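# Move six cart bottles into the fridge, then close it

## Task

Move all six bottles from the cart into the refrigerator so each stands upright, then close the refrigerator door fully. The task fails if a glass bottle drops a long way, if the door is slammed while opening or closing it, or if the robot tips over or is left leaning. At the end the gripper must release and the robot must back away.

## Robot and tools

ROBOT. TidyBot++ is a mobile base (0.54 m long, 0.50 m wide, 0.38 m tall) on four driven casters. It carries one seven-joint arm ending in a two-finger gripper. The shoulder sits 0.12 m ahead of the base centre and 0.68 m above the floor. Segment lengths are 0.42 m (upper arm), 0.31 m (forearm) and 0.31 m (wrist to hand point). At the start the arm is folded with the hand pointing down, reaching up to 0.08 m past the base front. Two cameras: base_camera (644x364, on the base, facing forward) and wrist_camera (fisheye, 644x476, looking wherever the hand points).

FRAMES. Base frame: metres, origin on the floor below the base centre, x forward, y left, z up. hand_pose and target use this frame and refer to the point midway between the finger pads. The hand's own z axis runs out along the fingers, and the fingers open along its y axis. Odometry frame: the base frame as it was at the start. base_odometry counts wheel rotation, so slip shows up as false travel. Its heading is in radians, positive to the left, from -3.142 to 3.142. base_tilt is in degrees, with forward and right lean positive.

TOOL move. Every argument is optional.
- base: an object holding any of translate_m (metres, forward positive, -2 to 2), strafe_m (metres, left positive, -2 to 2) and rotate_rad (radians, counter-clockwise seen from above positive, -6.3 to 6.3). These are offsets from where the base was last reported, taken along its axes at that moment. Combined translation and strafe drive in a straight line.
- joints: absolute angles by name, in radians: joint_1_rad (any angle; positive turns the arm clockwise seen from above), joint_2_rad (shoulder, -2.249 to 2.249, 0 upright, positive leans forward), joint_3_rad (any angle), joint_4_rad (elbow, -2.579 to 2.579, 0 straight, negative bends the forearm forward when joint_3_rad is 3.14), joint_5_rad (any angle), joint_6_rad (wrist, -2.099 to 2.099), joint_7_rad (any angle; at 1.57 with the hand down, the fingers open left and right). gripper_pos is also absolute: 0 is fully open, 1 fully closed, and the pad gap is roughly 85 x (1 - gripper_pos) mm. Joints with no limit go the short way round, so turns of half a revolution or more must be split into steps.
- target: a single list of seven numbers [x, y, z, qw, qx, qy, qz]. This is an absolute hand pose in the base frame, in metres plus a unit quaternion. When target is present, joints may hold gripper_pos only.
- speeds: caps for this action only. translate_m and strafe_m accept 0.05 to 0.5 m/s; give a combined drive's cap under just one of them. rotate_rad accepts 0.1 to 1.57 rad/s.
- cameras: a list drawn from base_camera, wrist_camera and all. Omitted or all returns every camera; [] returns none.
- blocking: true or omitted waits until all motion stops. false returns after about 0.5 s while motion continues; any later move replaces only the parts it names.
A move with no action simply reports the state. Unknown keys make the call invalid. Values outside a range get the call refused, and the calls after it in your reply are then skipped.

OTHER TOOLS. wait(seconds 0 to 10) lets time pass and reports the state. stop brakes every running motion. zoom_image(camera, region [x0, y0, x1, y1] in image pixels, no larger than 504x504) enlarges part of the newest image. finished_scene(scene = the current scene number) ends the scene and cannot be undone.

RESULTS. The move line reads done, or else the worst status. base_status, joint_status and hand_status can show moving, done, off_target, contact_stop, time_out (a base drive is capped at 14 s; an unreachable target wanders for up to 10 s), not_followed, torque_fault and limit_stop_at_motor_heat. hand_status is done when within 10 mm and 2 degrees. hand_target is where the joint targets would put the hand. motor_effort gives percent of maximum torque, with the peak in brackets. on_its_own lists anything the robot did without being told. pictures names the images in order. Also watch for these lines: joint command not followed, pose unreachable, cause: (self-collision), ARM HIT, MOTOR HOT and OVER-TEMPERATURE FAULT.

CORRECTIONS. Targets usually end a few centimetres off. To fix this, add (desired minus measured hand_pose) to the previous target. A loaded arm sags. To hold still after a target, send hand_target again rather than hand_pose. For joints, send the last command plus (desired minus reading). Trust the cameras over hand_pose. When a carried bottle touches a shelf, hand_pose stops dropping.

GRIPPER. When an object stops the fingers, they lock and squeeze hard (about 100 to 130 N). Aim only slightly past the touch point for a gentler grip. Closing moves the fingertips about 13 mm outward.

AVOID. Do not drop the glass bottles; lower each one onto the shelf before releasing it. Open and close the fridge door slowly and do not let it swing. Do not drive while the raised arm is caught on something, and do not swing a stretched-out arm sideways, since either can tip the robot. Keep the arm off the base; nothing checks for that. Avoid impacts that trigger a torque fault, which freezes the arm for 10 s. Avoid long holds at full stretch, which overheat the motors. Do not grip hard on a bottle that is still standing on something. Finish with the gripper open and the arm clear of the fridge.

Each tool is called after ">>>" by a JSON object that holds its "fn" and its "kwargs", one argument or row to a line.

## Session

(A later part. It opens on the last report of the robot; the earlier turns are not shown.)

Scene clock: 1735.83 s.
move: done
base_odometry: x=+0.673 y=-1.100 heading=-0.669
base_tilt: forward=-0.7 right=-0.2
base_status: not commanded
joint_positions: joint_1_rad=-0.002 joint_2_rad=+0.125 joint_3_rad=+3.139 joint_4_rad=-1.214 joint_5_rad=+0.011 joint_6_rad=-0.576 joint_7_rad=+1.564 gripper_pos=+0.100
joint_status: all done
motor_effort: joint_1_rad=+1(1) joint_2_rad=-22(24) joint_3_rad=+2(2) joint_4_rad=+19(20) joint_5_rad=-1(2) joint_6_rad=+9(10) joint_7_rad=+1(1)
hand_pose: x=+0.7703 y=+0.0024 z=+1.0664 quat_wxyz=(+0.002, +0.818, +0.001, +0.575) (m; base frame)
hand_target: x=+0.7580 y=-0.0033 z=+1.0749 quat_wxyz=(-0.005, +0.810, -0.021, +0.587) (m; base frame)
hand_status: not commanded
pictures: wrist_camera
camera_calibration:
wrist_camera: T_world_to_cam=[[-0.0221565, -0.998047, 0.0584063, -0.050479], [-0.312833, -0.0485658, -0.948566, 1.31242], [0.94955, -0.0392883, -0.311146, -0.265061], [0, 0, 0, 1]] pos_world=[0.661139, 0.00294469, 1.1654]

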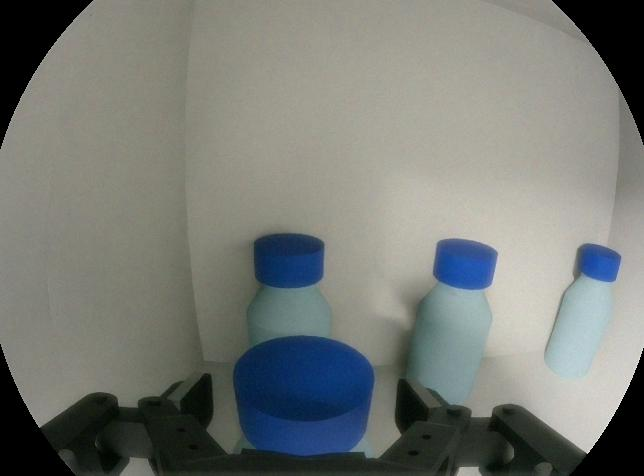

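>>> {"fn": "move", "kwargs": {
  "base": {"translate_m": -0.45},
  "joints": {"gripper_pos": 0},
  "speeds": {"translate_m": 0.35},
  "cameras": ["wrist_camera"]
}}

>>> {"fn": "move", "kwargs": {
  "base": {"translate_m": -1.6811, "strafe_m": -0.2939, "rotate_rad": -1.031},
  "joints": {"joint_1_rad": 0, "joint_2_rad": -0.008, "joint_3_rad": 3.14, "joint_4_rad": -1.794, "joint_5_rad": 0.035, "joint_6_rad": -0.0935, "joint_7_rad": 1.50, "gripper_pos": 0},
  "speeds": {"rotate_rad": 0.3}
}}

Scene clock: 1792.63 s.
move: done
base_odometry: x=+0.320 y=-0.821 heading=-0.669
base_tilt: forward=-0.7 right=-0.2
base_status: done
joint_positions: joint_1_rad=-0.002 joint_2_rad=+0.120 joint_3_rad=+3.139 joint_4_rad=-1.216 joint_5_rad=+0.011 joint_6_rad=-0.576 joint_7_rad=+1.564 gripper_pos=+0.000
joint_status: all done
motor_effort: joint_1_rad=+0(5) joint_2_rad=-22(27) joint_3_rad=+1(5) joint_4_rad=+19(20) joint_5_rad=-1(2) joint_6_rad=+9(10) joint_7_rad=+0(1)
hand_pose: x=+0.7683 y=+0.0024 z=+1.0690 quat_wxyz=(+0.002, +0.817, +0.001, +0.577) (m; base frame)
hand_target: x=+0.7580 y=-0.0033 z=+1.0749 quat_wxyz=(-0.005, +0.810, -0.021, +0.587) (m; base frame)
hand_status: not commanded
pictures: wrist_camera
camera_calibration:
wrist_camera: T_world_to_cam=[[-0.0222777, -0.998052, 0.0582736, -0.0503865], [-0.308944, -0.0485626, -0.94984, 1.31269], [0.950819, -0.0391635, -0.30726, -0.267454], [0, 0, 0, 1]] pos_world=[0.658726, 0.00298507, 1.16761]

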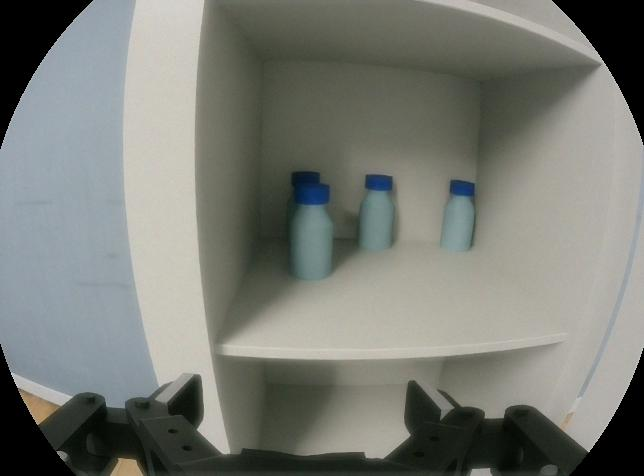

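Scene clock: 1797.03 s.
move: done
base_odometry: x=-1.181 y=-0.009 heading=-1.701
base_tilt: forward=-0.7 right=-0.2
base_status: done
joint_positions: joint_1_rad=+0.003 joint_2_rad=+0.046 joint_3_rad=+3.143 joint_4_rad=-1.753 joint_5_rad=+0.011 joint_6_rad=-0.133 joint_7_rad=+1.564 gripper_pos=+0.000
joint_status: all done
motor_effort: joint_1_rad=+1(4) joint_2_rad=-20(26) joint_3_rad=+2(4) joint_4_rad=+19(21) joint_5_rad=-1(2) joint_6_rad=+9(10) joint_7_rad=+0(1)
hand_pose: x=+0.7358 y=-0.0014 z=+0.9214 quat_wxyz=(+0.003, +0.822, +0.000, +0.569) (m; base frame)
hand_target: x=+0.7193 y=+0.0013 z=+0.9408 quat_wxyz=(-0.010, +0.807, -0.015, +0.590) (m; base frame)
hand_status: not commanded
pictures: base_camera, wrist_camera
camera_calibration:
wrist_camera: T_world_to_cam=[[-0.0247231, -0.997944, 0.059138, -0.0453502], [-0.328004, -0.0477838, -0.943467, 1.17044], [0.944353, -0.042723, -0.326148, -0.259906], [0, 0, 0, 1]] pos_world=[0.628229, -0.000432932, 1.02218]

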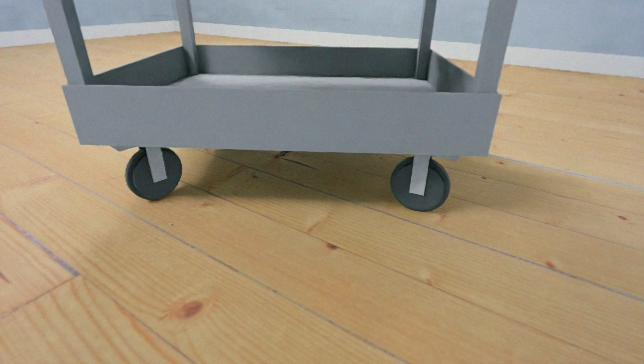

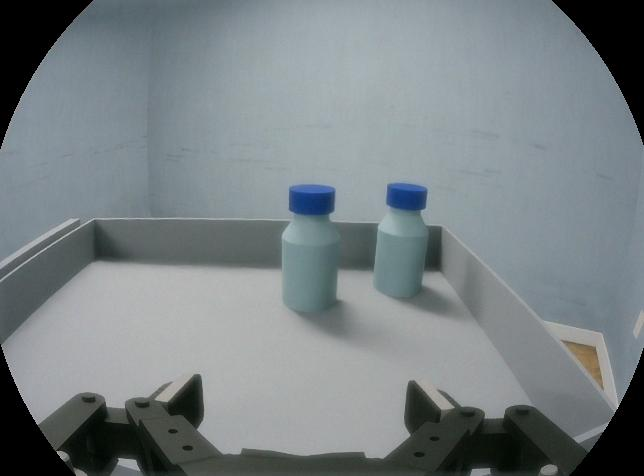

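>>> {"fn": "move", "kwargs": {
  "base": {"translate_m": 0.28},
  "joints": {"joint_1_rad": 0, "joint_2_rad": -0.032, "joint_3_rad": 3.14, "joint_4_rad": -1.794, "joint_5_rad": 0.035, "joint_6_rad": -0.0935, "joint_7_rad": 1.50},
  "speeds": {"translate_m": 0.2}
}}

Scene clock: 1825.20 s.
move: done
base_odometry: x=-1.218 y=-0.286 heading=-1.702
base_tilt: forward=-0.7 right=-0.2
base_status: done
joint_positions: joint_1_rad=+0.003 joint_2_rad=+0.009 joint_3_rad=+3.143 joint_4_rad=-1.756 joint_5_rad=+0.011 joint_6_rad=-0.130 joint_7_rad=+1.564 gripper_pos=+0.000
joint_status: all done
motor_effort: joint_1_rad=+1(2) joint_2_rad=-19(21) joint_3_rad=+1(2) joint_4_rad=+19(20) joint_5_rad=-1(2) joint_6_rad=+8(10) joint_7_rad=+0(1)
hand_pose: x=+0.7263 y=-0.0014 z=+0.9430 quat_wxyz=(+0.003, +0.812, +0.000, +0.584) (m; base frame)
hand_target: x=+0.7129 y=+0.0013 z=+0.9552 quat_wxyz=(-0.010, +0.800, -0.015, +0.600) (m; base frame)
hand_status: not commanded
pictures: base_camera, wrist_camera
camera_calibration:
wrist_camera: T_world_to_cam=[[-0.0268402, -0.997939, 0.0582848, -0.0444844], [-0.293327, -0.0478768, -0.954813, 1.17321], [0.955635, -0.0427239, -0.291437, -0.284856], [0, 0, 0, 1]] pos_world=[0.615157, -0.000393488, 1.03977]

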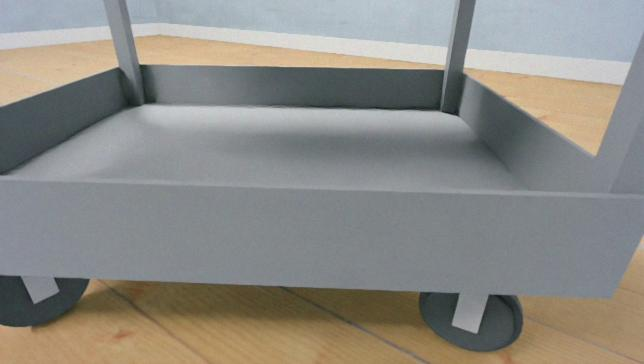

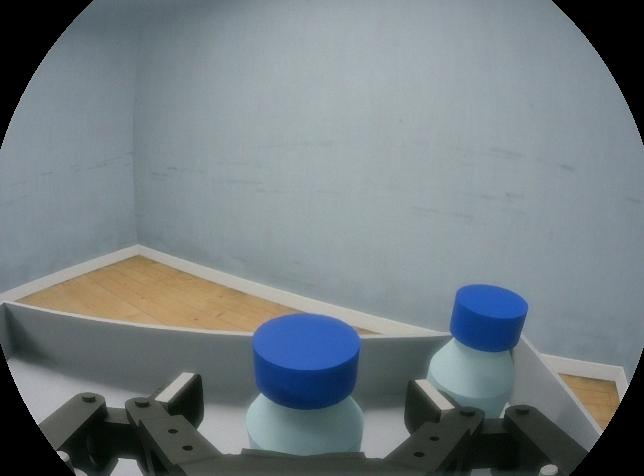

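>>> {"fn": "move", "kwargs": {
  "base": {"translate_m": 0.035},
  "joints": {"joint_1_rad": 0, "joint_2_rad": -0.032, "joint_3_rad": 3.14, "joint_4_rad": -1.806, "joint_5_rad": 0.035, "joint_6_rad": -0.0935, "joint_7_rad": 1.50},
  "speeds": {"translate_m": 0.1},
  "cameras": ["wrist_camera"]
}}

Scene clock: 1837.70 s.
move: done
base_odometry: x=-1.223 y=-0.321 heading=-1.702
base_tilt: forward=-0.7 right=-0.2
base_status: done
joint_positions: joint_1_rad=+0.003 joint_2_rad=+0.005 joint_3_rad=+3.143 joint_4_rad=-1.768 joint_5_rad=+0.011 joint_6_rad=-0.130 joint_7_rad=+1.564 gripper_pos=+0.000
joint_status: all done
motor_effort: joint_1_rad=+0(1) joint_2_rad=-19(21) joint_3_rad=+2(2) joint_4_rad=+19(20) joint_5_rad=-1(1) joint_6_rad=+9(10) joint_7_rad=+1(1)
hand_pose: x=+0.7235 y=-0.0014 z=+0.9381 quat_wxyz=(+0.003, +0.814, +0.000, +0.581) (m; base frame)
hand_target: x=+0.7111 y=+0.0013 z=+0.9479 quat_wxyz=(-0.010, +0.804, -0.015, +0.595) (m; base frame)
hand_status: not commanded
pictures: wrist_camera
camera_calibration:
wrist_camera: T_world_to_cam=[[-0.02637, -0.997941, 0.0584608, -0.0447649], [-0.300901, -0.047845, -0.952454, 1.1709], [0.953291, -0.0427072, -0.29902, -0.274774], [0, 0, 0, 1]] pos_world=[0.613083, -0.000385987, 1.03568]

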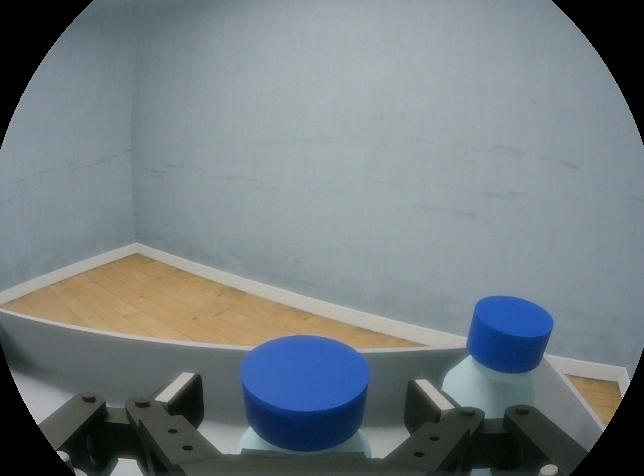

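>>> {"fn": "move", "kwargs": {
  "base": {"translate_m": 0.013},
  "speeds": {"translate_m": 0.1},
  "cameras": []
}}

>>> {"fn": "move", "kwargs": {
  "joints": {"gripper_pos": 0.55},
  "speeds": {"gripper_pos": 0.3},
  "cameras": ["wrist_camera"]
}}

Scene clock: 1842.47 s.
move: done
base_odometry: x=-1.224 y=-0.334 heading=-1.702
base_tilt: forward=-0.7 right=-0.2
base_status: done
joint_positions: joint_1_rad=+0.003 joint_2_rad=+0.004 joint_3_rad=+3.143 joint_4_rad=-1.768 joint_5_rad=+0.011 joint_6_rad=-0.129 joint_7_rad=+1.564 gripper_pos=+0.000
joint_status: not commanded
motor_effort: joint_1_rad=+0(1) joint_2_rad=-19(22) joint_3_rad=+2(2) joint_4_rad=+20(20) joint_5_rad=-1(1) joint_6_rad=+9(9) joint_7_rad=+0(1)
hand_pose: x=+0.7232 y=-0.0014 z=+0.9389 quat_wxyz=(+0.003, +0.814, +0.000, +0.581) (m; base frame)
hand_target: x=+0.7111 y=+0.0013 z=+0.9479 quat_wxyz=(-0.010, +0.804, -0.015, +0.595) (m; base frame)
hand_status: not commanded
pictures: none
No camera images: "cameras" was empty.

Scene clock: 1844.63 s.
move: off_target
base_odometry: x=-1.224 y=-0.334 heading=-1.702
base_tilt: forward=-0.7 right=-0.2
base_status: not commanded
joint_positions: joint_1_rad=+0.003 joint_2_rad=+0.004 joint_3_rad=+3.143 joint_4_rad=-1.768 joint_5_rad=+0.011 joint_6_rad=-0.129 joint_7_rad=+1.564 gripper_pos=+0.419
joint_status: gripper_pos off_target (ended at +0.419, target +0.550)
motor_effort: joint_1_rad=+0(1) joint_2_rad=-16(20) joint_3_rad=+1(2) joint_4_rad=+18(20) joint_5_rad=-1(1) joint_6_rad=+8(10) joint_7_rad=+0(1)
hand_pose: x=+0.7232 y=-0.0014 z=+0.9390 quat_wxyz=(+0.003, +0.814, +0.000, +0.581) (m; base frame)
hand_target: x=+0.7111 y=+0.0013 z=+0.9479 quat_wxyz=(-0.010, +0.804, -0.015, +0.595) (m; base frame)
hand_status: not commanded
pictures: wrist_camera
camera_calibration:
wrist_camera: T_world_to_cam=[[-0.0264757, -0.997941, 0.058414, -0.0447051], [-0.299059, -0.0478512, -0.953034, 1.17094], [0.953867, -0.0427015, -0.297176, -0.276366], [0, 0, 0, 1]] pos_world=[0.612613, -0.000383407, 1.03643]

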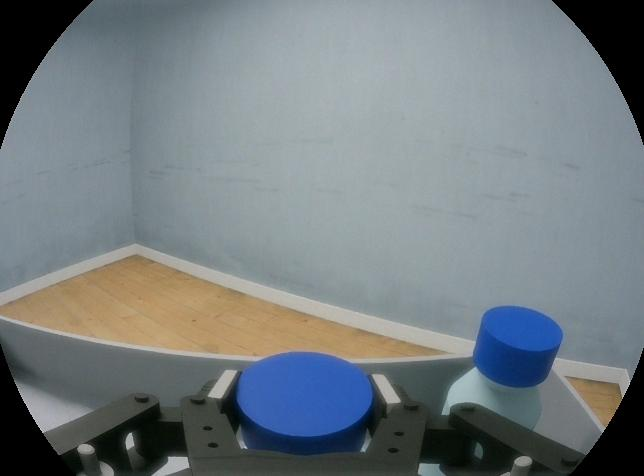

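>>> {"fn": "move", "kwargs": {
  "joints": {"joint_1_rad": 0, "joint_2_rad": -0.032, "joint_3_rad": 3.14, "joint_4_rad": -1.17, "joint_5_rad": 0.035, "joint_6_rad": -0.70, "joint_7_rad": 1.50},
  "cameras": ["wrist_camera"]
}}

>>> {"fn": "move", "kwargs": {
  "base": {"translate_m": -0.30},
  "speeds": {"translate_m": 0.35},
  "cameras": ["wrist_camera"]
}}

>>> {"fn": "move", "kwargs": {
  "base": {"translate_m": 0.6222, "strafe_m": 1.5759, "rotate_rad": 1.032},
  "joints": {"joint_1_rad": 0, "joint_2_rad": 0.127, "joint_3_rad": 3.14, "joint_4_rad": -0.985, "joint_5_rad": 0.035, "joint_6_rad": -0.672, "joint_7_rad": 1.50},
  "speeds": {"rotate_rad": 0.45}
}}

Scene clock: 1901.33 s.
move: off_target
base_odometry: x=-1.224 y=-0.334 heading=-1.702
base_tilt: forward=-0.7 right=-0.2
base_status: not commanded
joint_positions: joint_1_rad=+0.003 joint_2_rad=+0.004 joint_3_rad=+3.143 joint_4_rad=-1.235 joint_5_rad=+0.011 joint_6_rad=-0.662 joint_7_rad=+1.564 gripper_pos=+0.419
joint_status: joint_4_rad off_target (ended at -1.235, target -1.170); the others done
motor_effort: joint_1_rad=+0(2) joint_2_rad=-21(24) joint_3_rad=+1(3) joint_4_rad=+22(24) joint_5_rad=-1(2) joint_6_rad=+12(14) joint_7_rad=+0(1)
hand_pose: x=+0.7124 y=-0.0030 z=+1.1043 quat_wxyz=(+0.005, +0.813, -0.003, +0.582) (m; base frame)
hand_target: x=+0.6911 y=-0.0047 z=+1.1521 quat_wxyz=(-0.005, +0.795, -0.024, +0.607) (m; base frame)
hand_status: not commanded
pictures: wrist_camera
camera_calibration:
wrist_camera: T_world_to_cam=[[-0.0323453, -0.997791, 0.0580203, -0.0516754], [-0.298975, -0.0457334, -0.953164, 1.32528], [0.953712, -0.048177, -0.296836, -0.217259], [0, 0, 0, 1]] pos_world=[0.601759, -0.00141844, 1.20172]

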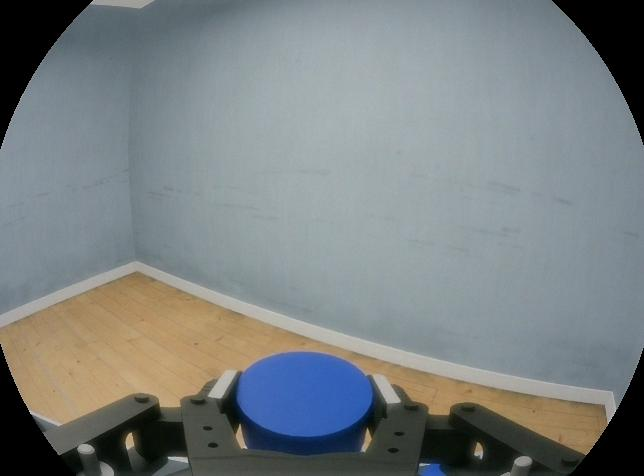

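Scene clock: 1903.33 s.
move: done
base_odometry: x=-1.185 y=-0.037 heading=-1.702
base_tilt: forward=-0.7 right=-0.2
base_status: done
joint_positions: joint_1_rad=+0.001 joint_2_rad=+0.000 joint_3_rad=+3.141 joint_4_rad=-1.233 joint_5_rad=+0.011 joint_6_rad=-0.668 joint_7_rad=+1.564 gripper_pos=+0.419
joint_status: not commanded
motor_effort: joint_1_rad=+0(5) joint_2_rad=-21(26) joint_3_rad=+1(6) joint_4_rad=+21(23) joint_5_rad=-1(2) joint_6_rad=+12(13) joint_7_rad=+1(1)
hand_pose: x=+0.7102 y=-0.0015 z=+1.1060 quat_wxyz=(+0.004, +0.814, -0.002, +0.581) (m; base frame)
hand_target: x=+0.6911 y=-0.0047 z=+1.1521 quat_wxyz=(-0.005, +0.795, -0.024, +0.607) (m; base frame)
hand_status: not commanded
pictures: wrist_camera
camera_calibration:
wrist_camera: T_world_to_cam=[[-0.029769, -0.997876, 0.0579465, -0.0520396], [-0.299231, -0.0464168, -0.953051, 1.32631], [0.953716, -0.0457107, -0.297214, -0.214201], [0, 0, 0, 1]] pos_world=[0.599613, -0.000157048, 1.2034]

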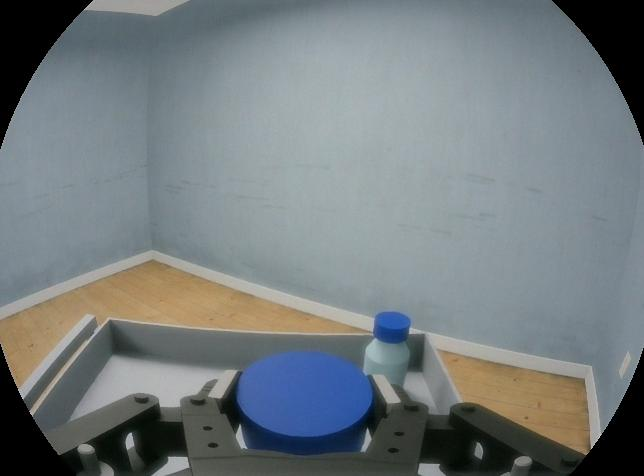

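Scene clock: 1907.77 s.
move: off_target
base_odometry: x=+0.296 y=-0.860 heading=-0.669
base_tilt: forward=-0.7 right=-0.2
base_status: done
joint_positions: joint_1_rad=-0.001 joint_2_rad=+0.130 joint_3_rad=+3.140 joint_4_rad=-1.048 joint_5_rad=+0.012 joint_6_rad=-0.668 joint_7_rad=+1.564 gripper_pos=+0.419
joint_status: joint_4_rad off_target (ended at -1.048, target -0.985); the others done
motor_effort: joint_1_rad=+0(5) joint_2_rad=-26(29) joint_3_rad=+1(4) joint_4_rad=+21(23) joint_5_rad=-1(3) joint_6_rad=+13(14) joint_7_rad=+1(1)
hand_pose: x=+0.7634 y=+0.0004 z=+1.1352 quat_wxyz=(+0.003, +0.797, +0.000, +0.604) (m; base frame)
hand_target: x=+0.7583 y=-0.0045 z=+1.1726 quat_wxyz=(-0.006, +0.778, -0.023, +0.628) (m; base frame)
hand_status: not commanded
pictures: base_camera, wrist_camera
camera_calibration:
wrist_camera: T_world_to_cam=[[-0.0298245, -0.997959, 0.0564688, -0.0485487], [-0.245857, -0.0474343, -0.968145, 1.34654], [0.968847, -0.0427577, -0.243941, -0.328224], [0, 0, 0, 1]] pos_world=[0.647606, 0.00138829, 1.22632]

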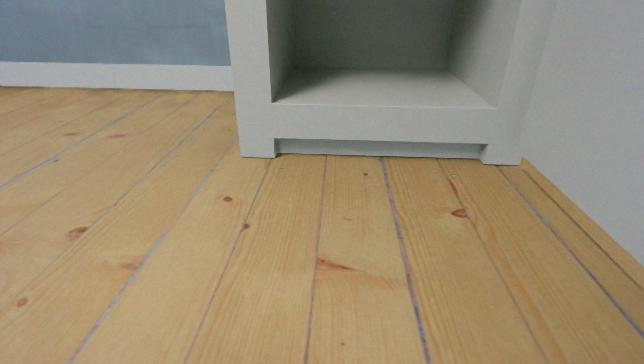

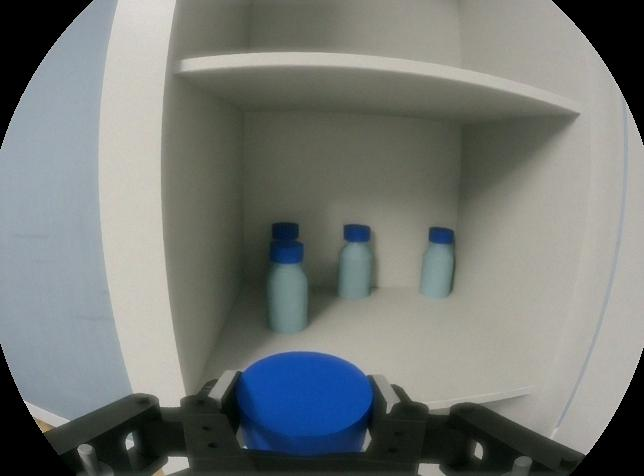

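>>> {"fn": "move", "kwargs": {
  "base": {"translate_m": 0.473, "strafe_m": -0.055},
  "joints": {"joint_1_rad": 0.2985, "joint_2_rad": 0.127, "joint_3_rad": 3.14, "joint_4_rad": -0.99, "joint_5_rad": 0.035, "joint_6_rad": -0.72, "joint_7_rad": 1.50},
  "speeds": {"translate_m": 0.25}
}}

Scene clock: 1920.70 s.
move: done
base_odometry: x=+0.633 y=-1.196 heading=-0.669
base_tilt: forward=-0.7 right=-0.2
base_status: done
joint_positions: joint_1_rad=+0.292 joint_2_rad=+0.138 joint_3_rad=+3.143 joint_4_rad=-1.047 joint_5_rad=+0.012 joint_6_rad=-0.685 joint_7_rad=+1.564 gripper_pos=+0.419
joint_status: all done
motor_effort: joint_1_rad=+1(3) joint_2_rad=-26(30) joint_3_rad=+1(4) joint_4_rad=+22(23) joint_5_rad=-1(2) joint_6_rad=+12(13) joint_7_rad=+1(1)
hand_pose: x=+0.7376 y=-0.1877 z=+1.1254 quat_wxyz=(+0.091, +0.796, -0.119, +0.587) (m; base frame)
hand_target: x=+0.7255 y=-0.1918 z=+1.1552 quat_wxyz=(+0.085, +0.782, -0.142, +0.601) (m; base frame)
hand_status: not commanded
pictures: base_camera, wrist_camera
camera_calibration:
wrist_camera: T_world_to_cam=[[-0.317944, -0.946359, 0.057585, -0.0155329], [-0.271516, 0.0326905, -0.961879, 1.34876], [0.9084, -0.321458, -0.267345, -0.295044], [0, 0, 0, 1]] pos_world=[0.62929, -0.153636, 1.21936]

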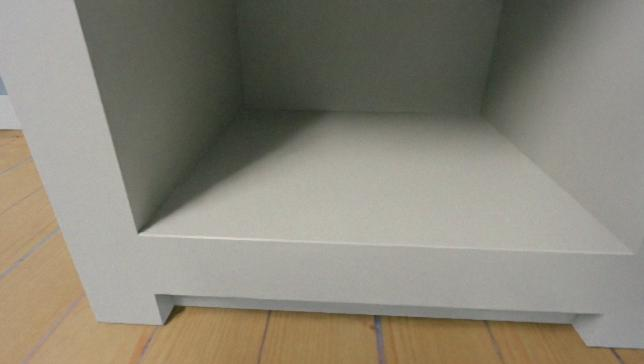

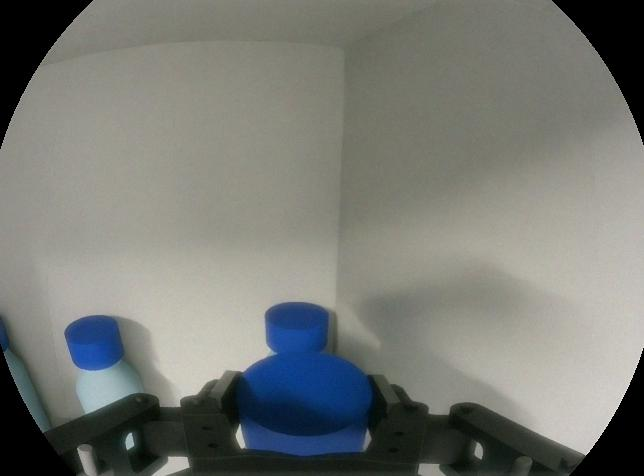

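>>> {"fn": "move", "kwargs": {
  "joints": {"joint_1_rad": 0.2985, "joint_2_rad": 0.105, "joint_3_rad": 3.14, "joint_4_rad": -1.16, "joint_5_rad": 0.035, "joint_6_rad": -0.60, "joint_7_rad": 1.50},
  "cameras": []
}}

>>> {"fn": "move", "kwargs": {
  "joints": {"joint_1_rad": 0.2985, "joint_2_rad": 0.098, "joint_3_rad": 3.14, "joint_4_rad": -1.195, "joint_5_rad": 0.035, "joint_6_rad": -0.575, "joint_7_rad": 1.50},
  "cameras": ["wrist_camera"]
}}

Scene clock: 1938.57 s.
move: done
base_odometry: x=+0.633 y=-1.196 heading=-0.669
base_tilt: forward=-0.7 right=-0.2
base_status: not commanded
joint_positions: joint_1_rad=+0.292 joint_2_rad=+0.138 joint_3_rad=+3.143 joint_4_rad=-1.144 joint_5_rad=+0.012 joint_6_rad=-0.655 joint_7_rad=+1.564 gripper_pos=+0.419
joint_status: all done
motor_effort: joint_1_rad=+0(1) joint_2_rad=-26(29) joint_3_rad=+1(2) joint_4_rad=+22(24) joint_5_rad=-1(2) joint_6_rad=+12(14) joint_7_rad=+0(1)
hand_pose: x=+0.7408 y=-0.1886 z=+1.0770 quat_wxyz=(+0.087, +0.815, -0.121, +0.560) (m; base frame)
hand_target: x=+0.7313 y=-0.1924 z=+1.1047 quat_wxyz=(+0.084, +0.790, -0.141, +0.590) (m; base frame)
hand_status: not commanded
pictures: none
No camera images: "cameras" was empty.

Scene clock: 1939.23 s.
move: done
base_odometry: x=+0.633 y=-1.196 heading=-0.669
base_tilt: forward=-0.7 right=-0.2
base_status: not commanded
joint_positions: joint_1_rad=+0.292 joint_2_rad=+0.137 joint_3_rad=+3.143 joint_4_rad=-1.162 joint_5_rad=+0.012 joint_6_rad=-0.621 joint_7_rad=+1.564 gripper_pos=+0.419
joint_status: all done
motor_effort: joint_1_rad=+0(1) joint_2_rad=-24(26) joint_3_rad=+1(2) joint_4_rad=+20(22) joint_5_rad=-1(2) joint_6_rad=+10(13) joint_7_rad=+0(1)
hand_pose: x=+0.7439 y=-0.1894 z=+1.0762 quat_wxyz=(+0.087, +0.810, -0.120, +0.567) (m; base frame)
hand_target: x=+0.7307 y=-0.1920 z=+1.0957 quat_wxyz=(+0.083, +0.791, -0.141, +0.589) (m; base frame)
hand_status: not commanded
pictures: wrist_camera
camera_calibration:
wrist_camera: T_world_to_cam=[[-0.314437, -0.947424, 0.0592968, -0.0169777], [-0.318081, 0.0463006, -0.946932, 1.32429], [0.894401, -0.316612, -0.315916, -0.250853], [0, 0, 0, 1]] pos_world=[0.640256, -0.156824, 1.17577]

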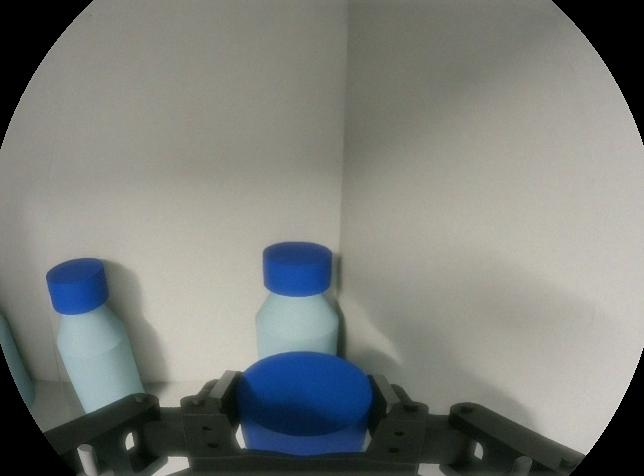

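>>> {"fn": "move", "kwargs": {
  "joints": {"joint_1_rad": 0.2985, "joint_2_rad": 0.092, "joint_3_rad": 3.14, "joint_4_rad": -1.225, "joint_5_rad": 0.035, "joint_6_rad": -0.56, "joint_7_rad": 1.50},
  "cameras": []
}}

>>> {"fn": "move", "kwargs": {
  "joints": {"joint_1_rad": 0.2985, "joint_2_rad": 0.086, "joint_3_rad": 3.14, "joint_4_rad": -1.25, "joint_5_rad": 0.035, "joint_6_rad": -0.545, "joint_7_rad": 1.50},
  "cameras": ["wrist_camera"]
}}

Scene clock: 1948.40 s.
move: done
base_odometry: x=+0.633 y=-1.196 heading=-0.669
base_tilt: forward=-0.7 right=-0.2
base_status: not commanded
joint_positions: joint_1_rad=+0.292 joint_2_rad=+0.131 joint_3_rad=+3.143 joint_4_rad=-1.182 joint_5_rad=+0.012 joint_6_rad=-0.598 joint_7_rad=+1.564 gripper_pos=+0.419
joint_status: all done
motor_effort: joint_1_rad=-1(1) joint_2_rad=-21(24) joint_3_rad=+0(1) joint_4_rad=+18(20) joint_5_rad=-2(3) joint_6_rad=+9(11) joint_7_rad=+0(1)
hand_pose: x=+0.7432 y=-0.1891 z=+1.0756 quat_wxyz=(+0.088, +0.808, -0.120, +0.571) (m; base frame)
hand_target: x=+0.7294 y=-0.1915 z=+1.0860 quat_wxyz=(+0.083, +0.794, -0.141, +0.585) (m; base frame)
hand_status: not commanded
pictures: none
No camera images: "cameras" was empty.

Scene clock: 1949.00 s.
move: done
base_odometry: x=+0.633 y=-1.196 heading=-0.669
base_tilt: forward=-0.7 right=-0.2
base_status: not commanded
joint_positions: joint_1_rad=+0.292 joint_2_rad=+0.123 joint_3_rad=+3.143 joint_4_rad=-1.202 joint_5_rad=+0.012 joint_6_rad=-0.577 joint_7_rad=+1.564 gripper_pos=+0.419
joint_status: all done
motor_effort: joint_1_rad=+0(1) joint_2_rad=-19(21) joint_3_rad=+1(1) joint_4_rad=+17(18) joint_5_rad=-2(3) joint_6_rad=+9(9) joint_7_rad=+0(1)
hand_pose: x=+0.7418 y=-0.1886 z=+1.0751 quat_wxyz=(+0.088, +0.805, -0.119, +0.574) (m; base frame)
hand_target: x=+0.7281 y=-0.1909 z=+1.0792 quat_wxyz=(+0.082, +0.795, -0.141, +0.584) (m; base frame)
hand_status: not commanded
pictures: wrist_camera
camera_calibration:
wrist_camera: T_world_to_cam=[[-0.315043, -0.947249, 0.0588817, -0.0159282], [-0.300947, 0.0408665, -0.952765, 1.31508], [0.900099, -0.317882, -0.297946, -0.272853], [0, 0, 0, 1]] pos_world=[0.636346, -0.155566, 1.17261]

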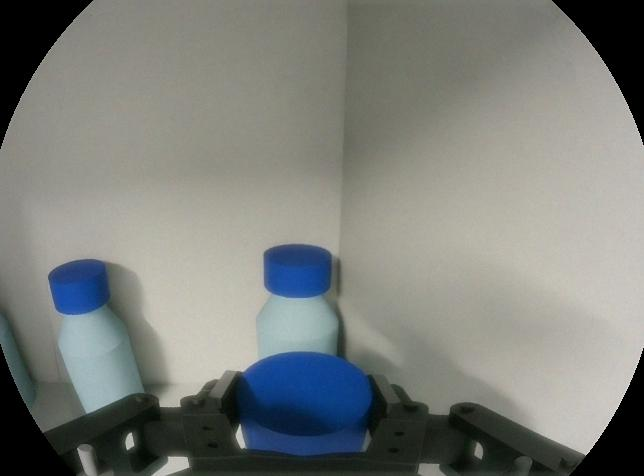

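>>> {"fn": "move", "kwargs": {
  "joints": {"gripper_pos": 0.1},
  "speeds": {"gripper_pos": 0.3},
  "cameras": ["wrist_camera"]
}}

Scene clock: 1953.17 s.
move: done
base_odometry: x=+0.633 y=-1.196 heading=-0.669
base_tilt: forward=-0.7 right=-0.2
base_status: not commanded
joint_positions: joint_1_rad=+0.292 joint_2_rad=+0.123 joint_3_rad=+3.143 joint_4_rad=-1.209 joint_5_rad=+0.012 joint_6_rad=-0.577 joint_7_rad=+1.564 gripper_pos=+0.100
joint_status: all done
motor_effort: joint_1_rad=+0(1) joint_2_rad=-23(23) joint_3_rad=+1(2) joint_4_rad=+19(20) joint_5_rad=-1(2) joint_6_rad=+9(10) joint_7_rad=+1(1)
hand_pose: x=+0.7416 y=-0.1886 z=+1.0705 quat_wxyz=(+0.088, +0.807, -0.120, +0.571) (m; base frame)
hand_target: x=+0.7281 y=-0.1909 z=+1.0792 quat_wxyz=(+0.082, +0.795, -0.141, +0.584) (m; base frame)
hand_status: not commanded
pictures: wrist_camera
camera_calibration:
wrist_camera: T_world_to_cam=[[-0.314614, -0.947379, 0.0590913, -0.0162317], [-0.307879, 0.04296, -0.950455, 1.31372], [0.897902, -0.31722, -0.305193, -0.264515], [0, 0, 0, 1]] pos_world=[0.63687, -0.155725, 1.16887]

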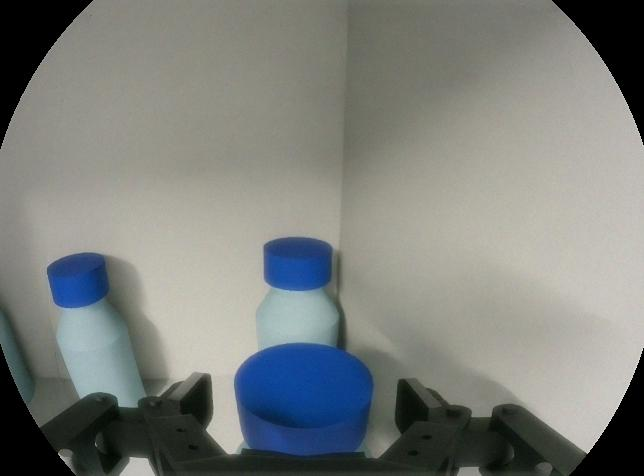

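>>> {"fn": "move", "kwargs": {
  "base": {"translate_m": -0.47, "strafe_m": 0.10},
  "joints": {"gripper_pos": 0},
  "speeds": {"translate_m": 0.35},
  "cameras": ["wrist_camera"]
}}

>>> {"fn": "move", "kwargs": {
  "base": {"translate_m": -1.765, "strafe_m": -0.4136, "rotate_rad": -1.031},
  "joints": {"joint_1_rad": 0, "joint_2_rad": 0.045, "joint_3_rad": 3.14, "joint_4_rad": -1.712, "joint_5_rad": 0.035, "joint_6_rad": -0.1055, "joint_7_rad": 1.50, "gripper_pos": 0},
  "speeds": {"rotate_rad": 0.3}
}}

Scene clock: 2001.47 s.
move: done
base_odometry: x=+0.326 y=-0.826 heading=-0.669
base_tilt: forward=-0.7 right=-0.2
base_status: done
joint_positions: joint_1_rad=+0.293 joint_2_rad=+0.117 joint_3_rad=+3.143 joint_4_rad=-1.211 joint_5_rad=+0.012 joint_6_rad=-0.577 joint_7_rad=+1.564 gripper_pos=+0.000
joint_status: all done
motor_effort: joint_1_rad=+0(4) joint_2_rad=-22(27) joint_3_rad=+1(3) joint_4_rad=+19(20) joint_5_rad=-1(2) joint_6_rad=+9(10) joint_7_rad=+0(1)
hand_pose: x=+0.7391 y=-0.1888 z=+1.0736 quat_wxyz=(+0.089, +0.806, -0.120, +0.573) (m; base frame)
hand_target: x=+0.7281 y=-0.1909 z=+1.0792 quat_wxyz=(+0.082, +0.795, -0.141, +0.584) (m; base frame)
hand_status: not commanded
pictures: wrist_camera
camera_calibration:
wrist_camera: T_world_to_cam=[[-0.316247, -0.946838, 0.0590438, -0.0160622], [-0.303442, 0.0419897, -0.951924, 1.31402], [0.898839, -0.31896, -0.300589, -0.267406], [0, 0, 0, 1]] pos_world=[0.634003, -0.155675, 1.17141]

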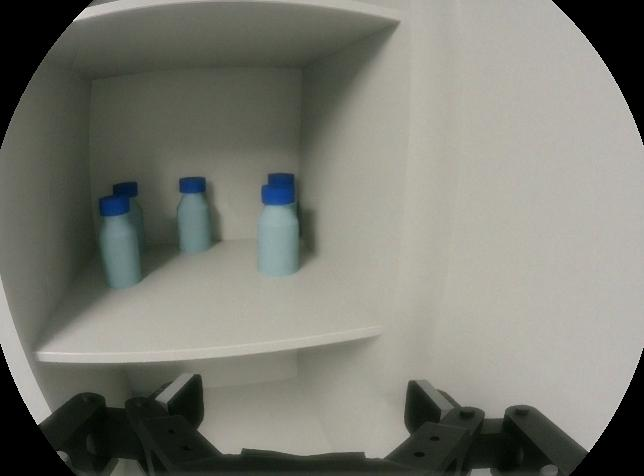

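Scene clock: 2006.13 s.
move: done
base_odometry: x=-1.315 y=-0.056 heading=-1.701
base_tilt: forward=-0.7 right=-0.2
base_status: done
joint_positions: joint_1_rad=+0.013 joint_2_rad=+0.104 joint_3_rad=+3.146 joint_4_rad=-1.671 joint_5_rad=+0.012 joint_6_rad=-0.145 joint_7_rad=+1.564 gripper_pos=+0.000
joint_status: all done
motor_effort: joint_1_rad=+1(4) joint_2_rad=-21(26) joint_3_rad=+2(4) joint_4_rad=+20(20) joint_5_rad=-1(2) joint_6_rad=+9(10) joint_7_rad=+0(1)
hand_pose: x=+0.7631 y=-0.0098 z=+0.9301 quat_wxyz=(+0.007, +0.819, -0.005, +0.574) (m; base frame)
hand_target: x=+0.7450 y=+0.0012 z=+0.9544 quat_wxyz=(-0.010, +0.802, -0.015, +0.597) (m; base frame)
hand_status: not commanded
pictures: base_camera, wrist_camera
camera_calibration:
wrist_camera: T_world_to_cam=[[-0.038259, -0.997479, 0.05977, -0.0437807], [-0.317803, -0.0445622, -0.947109, 1.18282], [0.947385, -0.0552305, -0.315297, -0.295724], [0, 0, 0, 1]] pos_world=[0.654392, -0.00729433, 1.02963]

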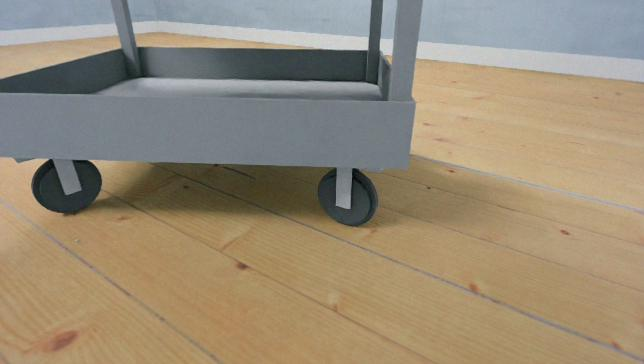

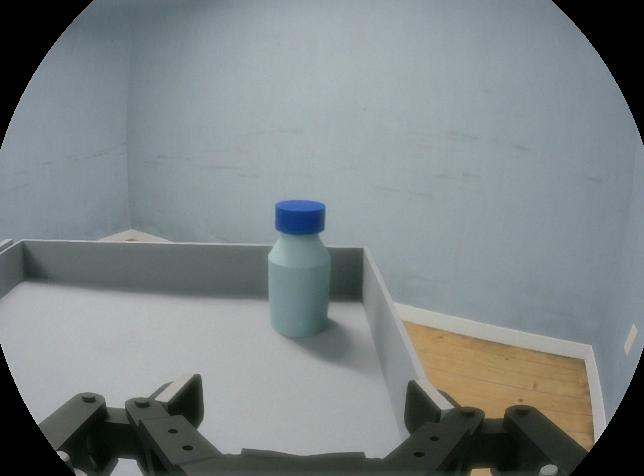

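>>> {"fn": "move", "kwargs": {
  "base": {"translate_m": 0.25, "strafe_m": 0.006},
  "joints": {"joint_1_rad": 0, "joint_2_rad": 0.035, "joint_3_rad": 3.14, "joint_4_rad": -1.712, "joint_5_rad": 0.035, "joint_6_rad": -0.1055, "joint_7_rad": 1.50},
  "speeds": {"translate_m": 0.2},
  "cameras": ["wrist_camera"]
}}

Scene clock: 2019.03 s.
move: done
base_odometry: x=-1.342 y=-0.305 heading=-1.701
base_tilt: forward=-0.7 right=-0.2
base_status: done
joint_positions: joint_1_rad=+0.012 joint_2_rad=+0.081 joint_3_rad=+3.146 joint_4_rad=-1.673 joint_5_rad=+0.012 joint_6_rad=-0.143 joint_7_rad=+1.564 gripper_pos=+0.000
joint_status: all done
motor_effort: joint_1_rad=+0(1) joint_2_rad=-22(23) joint_3_rad=+1(2) joint_4_rad=+19(21) joint_5_rad=-1(2) joint_6_rad=+9(10) joint_7_rad=+1(1)
hand_pose: x=+0.7570 y=-0.0094 z=+0.9440 quat_wxyz=(+0.007, +0.813, -0.005, +0.583) (m; base frame)
hand_target: x=+0.7422 y=+0.0012 z=+0.9607 quat_wxyz=(-0.010, +0.799, -0.015, +0.601) (m; base frame)
hand_status: not commanded
pictures: wrist_camera
camera_calibration:
wrist_camera: T_world_to_cam=[[-0.039134, -0.99748, 0.059173, -0.0432525], [-0.29647, -0.0449612, -0.953983, 1.18441], [0.95424, -0.0548762, -0.293964, -0.310951], [0, 0, 0, 1]] pos_world=[0.646172, -0.00695482, 1.04106]

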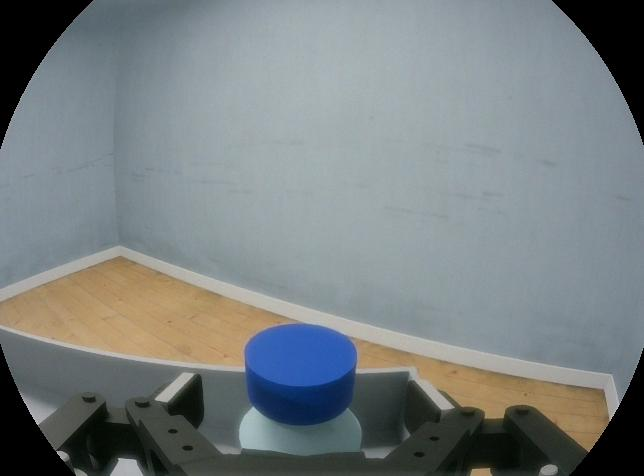

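>>> {"fn": "move", "kwargs": {
  "base": {"translate_m": 0.036, "strafe_m": 0.001},
  "joints": {"joint_1_rad": 0, "joint_2_rad": 0.035, "joint_3_rad": 3.14, "joint_4_rad": -1.725, "joint_5_rad": 0.035, "joint_6_rad": -0.1055, "joint_7_rad": 1.50},
  "speeds": {"translate_m": 0.1},
  "cameras": ["wrist_camera"]
}}

Scene clock: 2028.13 s.
move: done
base_odometry: x=-1.346 y=-0.341 heading=-1.702
base_tilt: forward=-0.7 right=-0.2
base_status: done
joint_positions: joint_1_rad=+0.012 joint_2_rad=+0.077 joint_3_rad=+3.146 joint_4_rad=-1.687 joint_5_rad=+0.012 joint_6_rad=-0.142 joint_7_rad=+1.564 gripper_pos=+0.000
joint_status: all done
motor_effort: joint_1_rad=+1(2) joint_2_rad=-21(23) joint_3_rad=+1(2) joint_4_rad=+19(20) joint_5_rad=-1(2) joint_6_rad=+9(10) joint_7_rad=+1(1)
hand_pose: x=+0.7538 y=-0.0092 z=+0.9389 quat_wxyz=(+0.007, +0.815, -0.005, +0.579) (m; base frame)
hand_target: x=+0.7403 y=+0.0012 z=+0.9528 quat_wxyz=(-0.010, +0.803, -0.015, +0.596) (m; base frame)
hand_status: not commanded
pictures: wrist_camera
camera_calibration:
wrist_camera: T_world_to_cam=[[-0.0383511, -0.997501, 0.0593376, -0.0435886], [-0.304206, -0.0449081, -0.951547, 1.18216], [0.951834, -0.0545437, -0.301723, -0.300246], [0, 0, 0, 1]] pos_world=[0.643733, -0.00676747, 1.03688]

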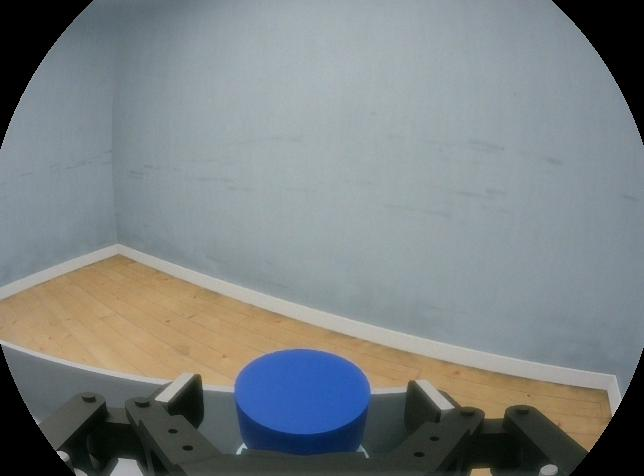

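>>> {"fn": "move", "kwargs": {
  "joints": {"gripper_pos": 0.55},
  "speeds": {"gripper_pos": 0.3},
  "cameras": ["wrist_camera"]
}}

Scene clock: 2033.83 s.
move: off_target
base_odometry: x=-1.346 y=-0.341 heading=-1.702
base_tilt: forward=-0.7 right=-0.2
base_status: not commanded
joint_positions: joint_1_rad=+0.011 joint_2_rad=+0.077 joint_3_rad=+3.145 joint_4_rad=-1.687 joint_5_rad=+0.012 joint_6_rad=-0.142 joint_7_rad=+1.564 gripper_pos=+0.419
joint_status: gripper_pos off_target (ended at +0.419, target +0.550)
motor_effort: joint_1_rad=+0(1) joint_2_rad=-20(22) joint_3_rad=+1(3) joint_4_rad=+18(20) joint_5_rad=-1(1) joint_6_rad=+9(10) joint_7_rad=+0(1)
hand_pose: x=+0.7539 y=-0.0085 z=+0.9391 quat_wxyz=(+0.007, +0.815, -0.004, +0.580) (m; base frame)
hand_target: x=+0.7403 y=+0.0012 z=+0.9528 quat_wxyz=(-0.010, +0.803, -0.015, +0.596) (m; base frame)
hand_status: not commanded
pictures: wrist_camera
camera_calibration:
wrist_camera: T_world_to_cam=[[-0.0372317, -0.997545, 0.0593076, -0.0436892], [-0.30369, -0.0452469, -0.951696, 1.1821], [0.952043, -0.0534443, -0.30126, -0.300801], [0, 0, 0, 1]] pos_world=[0.643739, -0.00617176, 1.03697]

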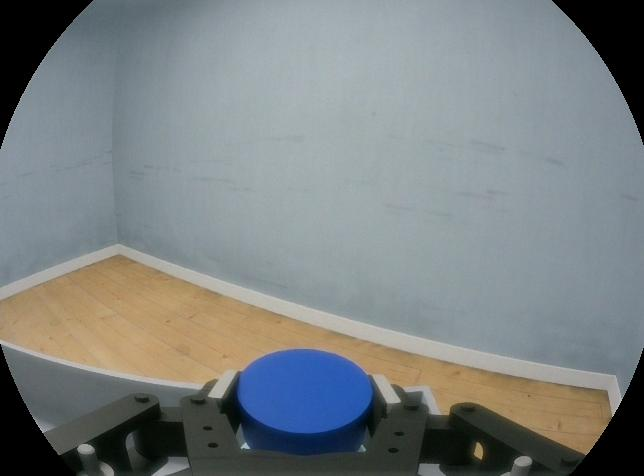

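>>> {"fn": "move", "kwargs": {
  "joints": {"joint_1_rad": 0, "joint_2_rad": 0.035, "joint_3_rad": 3.14, "joint_4_rad": -1.095, "joint_5_rad": 0.035, "joint_6_rad": -0.71, "joint_7_rad": 1.50},
  "cameras": []
}}

>>> {"fn": "move", "kwargs": {
  "base": {"translate_m": -0.30},
  "speeds": {"translate_m": 0.35},
  "cameras": ["wrist_camera"]
}}

>>> {"fn": "move", "kwargs": {
  "base": {"translate_m": 0.6328, "strafe_m": 1.6943, "rotate_rad": 1.032},
  "joints": {"joint_1_rad": 0, "joint_2_rad": 0.127, "joint_3_rad": 3.14, "joint_4_rad": -0.985, "joint_5_rad": 0.035, "joint_6_rad": -0.71, "joint_7_rad": 1.50},
  "speeds": {"rotate_rad": 0.45}
}}

Scene clock: 2075.53 s.
move: off_target
base_odometry: x=-1.346 y=-0.341 heading=-1.702
base_tilt: forward=-0.7 right=-0.2
base_status: not commanded
joint_positions: joint_1_rad=+0.011 joint_2_rad=+0.077 joint_3_rad=+3.145 joint_4_rad=-1.168 joint_5_rad=+0.012 joint_6_rad=-0.676 joint_7_rad=+1.564 gripper_pos=+0.419
joint_status: joint_4_rad off_target (ended at -1.168, target -1.095); the others done
motor_effort: joint_1_rad=+0(1) joint_2_rad=-25(28) joint_3_rad=+1(2) joint_4_rad=+23(26) joint_5_rad=-1(3) joint_6_rad=+14(15) joint_7_rad=+0(1)
hand_pose: x=+0.7414 y=-0.0100 z=+1.0953 quat_wxyz=(+0.008, +0.819, -0.007, +0.573) (m; base frame)
hand_target: x=+0.7181 y=-0.0048 z=+1.1537 quat_wxyz=(-0.005, +0.795, -0.024, +0.606) (m; base frame)
hand_status: not commanded
pictures: none
No camera images: "cameras" was empty.

Scene clock: 2077.57 s.
move: done
base_odometry: x=-1.307 y=-0.044 heading=-1.702
base_tilt: forward=-0.7 right=-0.2
base_status: done
joint_positions: joint_1_rad=+0.009 joint_2_rad=+0.076 joint_3_rad=+3.145 joint_4_rad=-1.165 joint_5_rad=+0.012 joint_6_rad=-0.683 joint_7_rad=+1.564 gripper_pos=+0.419
joint_status: not commanded
motor_effort: joint_1_rad=+0(4) joint_2_rad=-25(31) joint_3_rad=+1(3) joint_4_rad=+23(25) joint_5_rad=-1(2) joint_6_rad=+13(14) joint_7_rad=+0(1)
hand_pose: x=+0.7404 y=-0.0084 z=+1.0954 quat_wxyz=(+0.007, +0.820, -0.006, +0.572) (m; base frame)
hand_target: x=+0.7181 y=-0.0048 z=+1.1537 quat_wxyz=(-0.005, +0.795, -0.024, +0.606) (m; base frame)
hand_status: not commanded
pictures: wrist_camera
camera_calibration:
wrist_camera: T_world_to_cam=[[-0.0397333, -0.997442, 0.0594232, -0.0516807], [-0.322036, -0.0435139, -0.945727, 1.33384], [0.945893, -0.0567133, -0.319483, -0.216372], [0, 0, 0, 1]] pos_world=[0.632158, -0.0057789, 1.1954]

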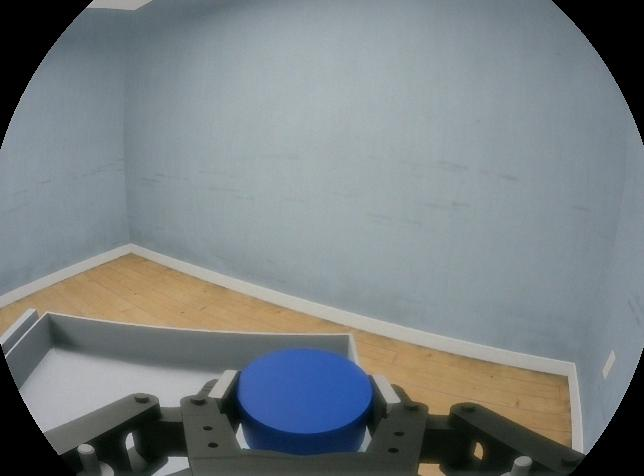

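Scene clock: 2082.20 s.
move: off_target
base_odometry: x=+0.290 y=-0.893 heading=-0.669
base_tilt: forward=-0.7 right=-0.2
base_status: done
joint_positions: joint_1_rad=-0.001 joint_2_rad=+0.137 joint_3_rad=+3.140 joint_4_rad=-1.053 joint_5_rad=+0.013 joint_6_rad=-0.686 joint_7_rad=+1.564 gripper_pos=+0.419
joint_status: joint_4_rad off_target (ended at -1.053, target -0.985); the others done
motor_effort: joint_1_rad=+0(6) joint_2_rad=-27(31) joint_3_rad=+1(5) joint_4_rad=+23(24) joint_5_rad=-1(4) joint_6_rad=+14(15) joint_7_rad=+0(1)
hand_pose: x=+0.7650 y=+0.0009 z=+1.1221 quat_wxyz=(+0.003, +0.806, +0.000, +0.591) (m; base frame)
hand_target: x=+0.7556 y=-0.0048 z=+1.1611 quat_wxyz=(-0.005, +0.790, -0.024, +0.613) (m; base frame)
hand_status: not commanded
pictures: base_camera, wrist_camera
camera_calibration:
wrist_camera: T_world_to_cam=[[-0.0274482, -0.997919, 0.0583408, -0.0511792], [-0.275377, -0.048556, -0.960109, 1.34791], [0.960945, -0.042419, -0.273471, -0.29376], [0, 0, 0, 1]] pos_world=[0.652065, 0.00191538, 1.21679]

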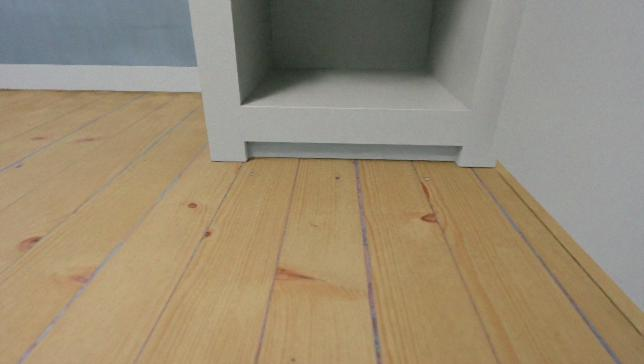

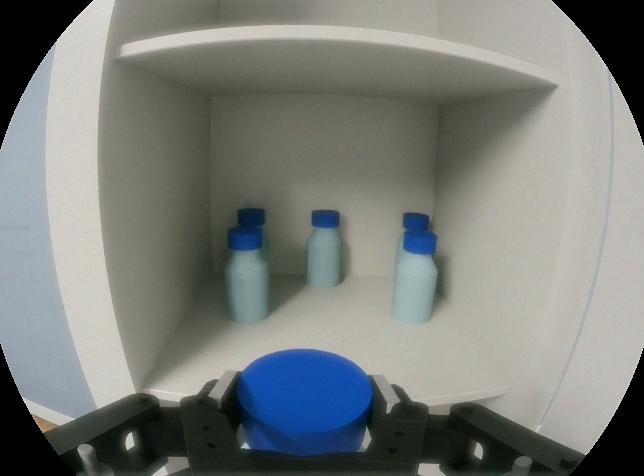

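>>> {"fn": "move", "kwargs": {
  "joints": {"joint_1_rad": 0.085},
  "cameras": ["base_camera", "wrist_camera"]
}}

Scene clock: 2115.03 s.
move: done
base_odometry: x=+0.290 y=-0.893 heading=-0.669
base_tilt: forward=-0.7 right=-0.2
base_status: not commanded
joint_positions: joint_1_rad=+0.080 joint_2_rad=+0.137 joint_3_rad=+3.143 joint_4_rad=-1.053 joint_5_rad=+0.013 joint_6_rad=-0.686 joint_7_rad=+1.564 gripper_pos=+0.419
joint_status: all done
motor_effort: joint_1_rad=+0(3) joint_2_rad=-27(28) joint_3_rad=+1(2) joint_4_rad=+23(24) joint_5_rad=-1(2) joint_6_rad=+13(14) joint_7_rad=+0(1)
hand_pose: x=+0.7629 y=-0.0532 z=+1.1221 quat_wxyz=(+0.028, +0.806, -0.034, +0.591) (m; base frame)
hand_target: x=+0.7529 y=-0.0589 z=+1.1611 quat_wxyz=(+0.021, +0.788, -0.057, +0.613) (m; base frame)
hand_status: not commanded
pictures: base_camera, wrist_camera
camera_calibration:
wrist_camera: T_world_to_cam=[[-0.111242, -0.992054, 0.0587764, -0.0415033], [-0.278518, -0.0256516, -0.960088, 1.34827], [0.953967, -0.123172, -0.273451, -0.29298], [0, 0, 0, 1]] pos_world=[0.650395, -0.0426752, 1.21679]

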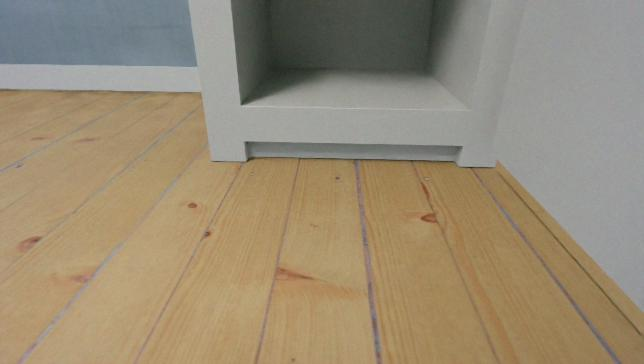

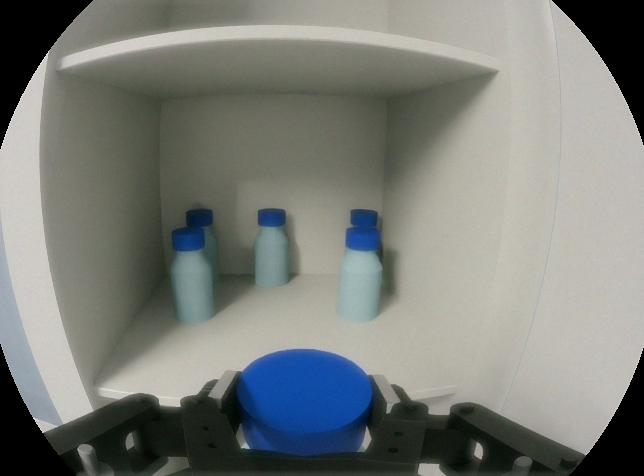

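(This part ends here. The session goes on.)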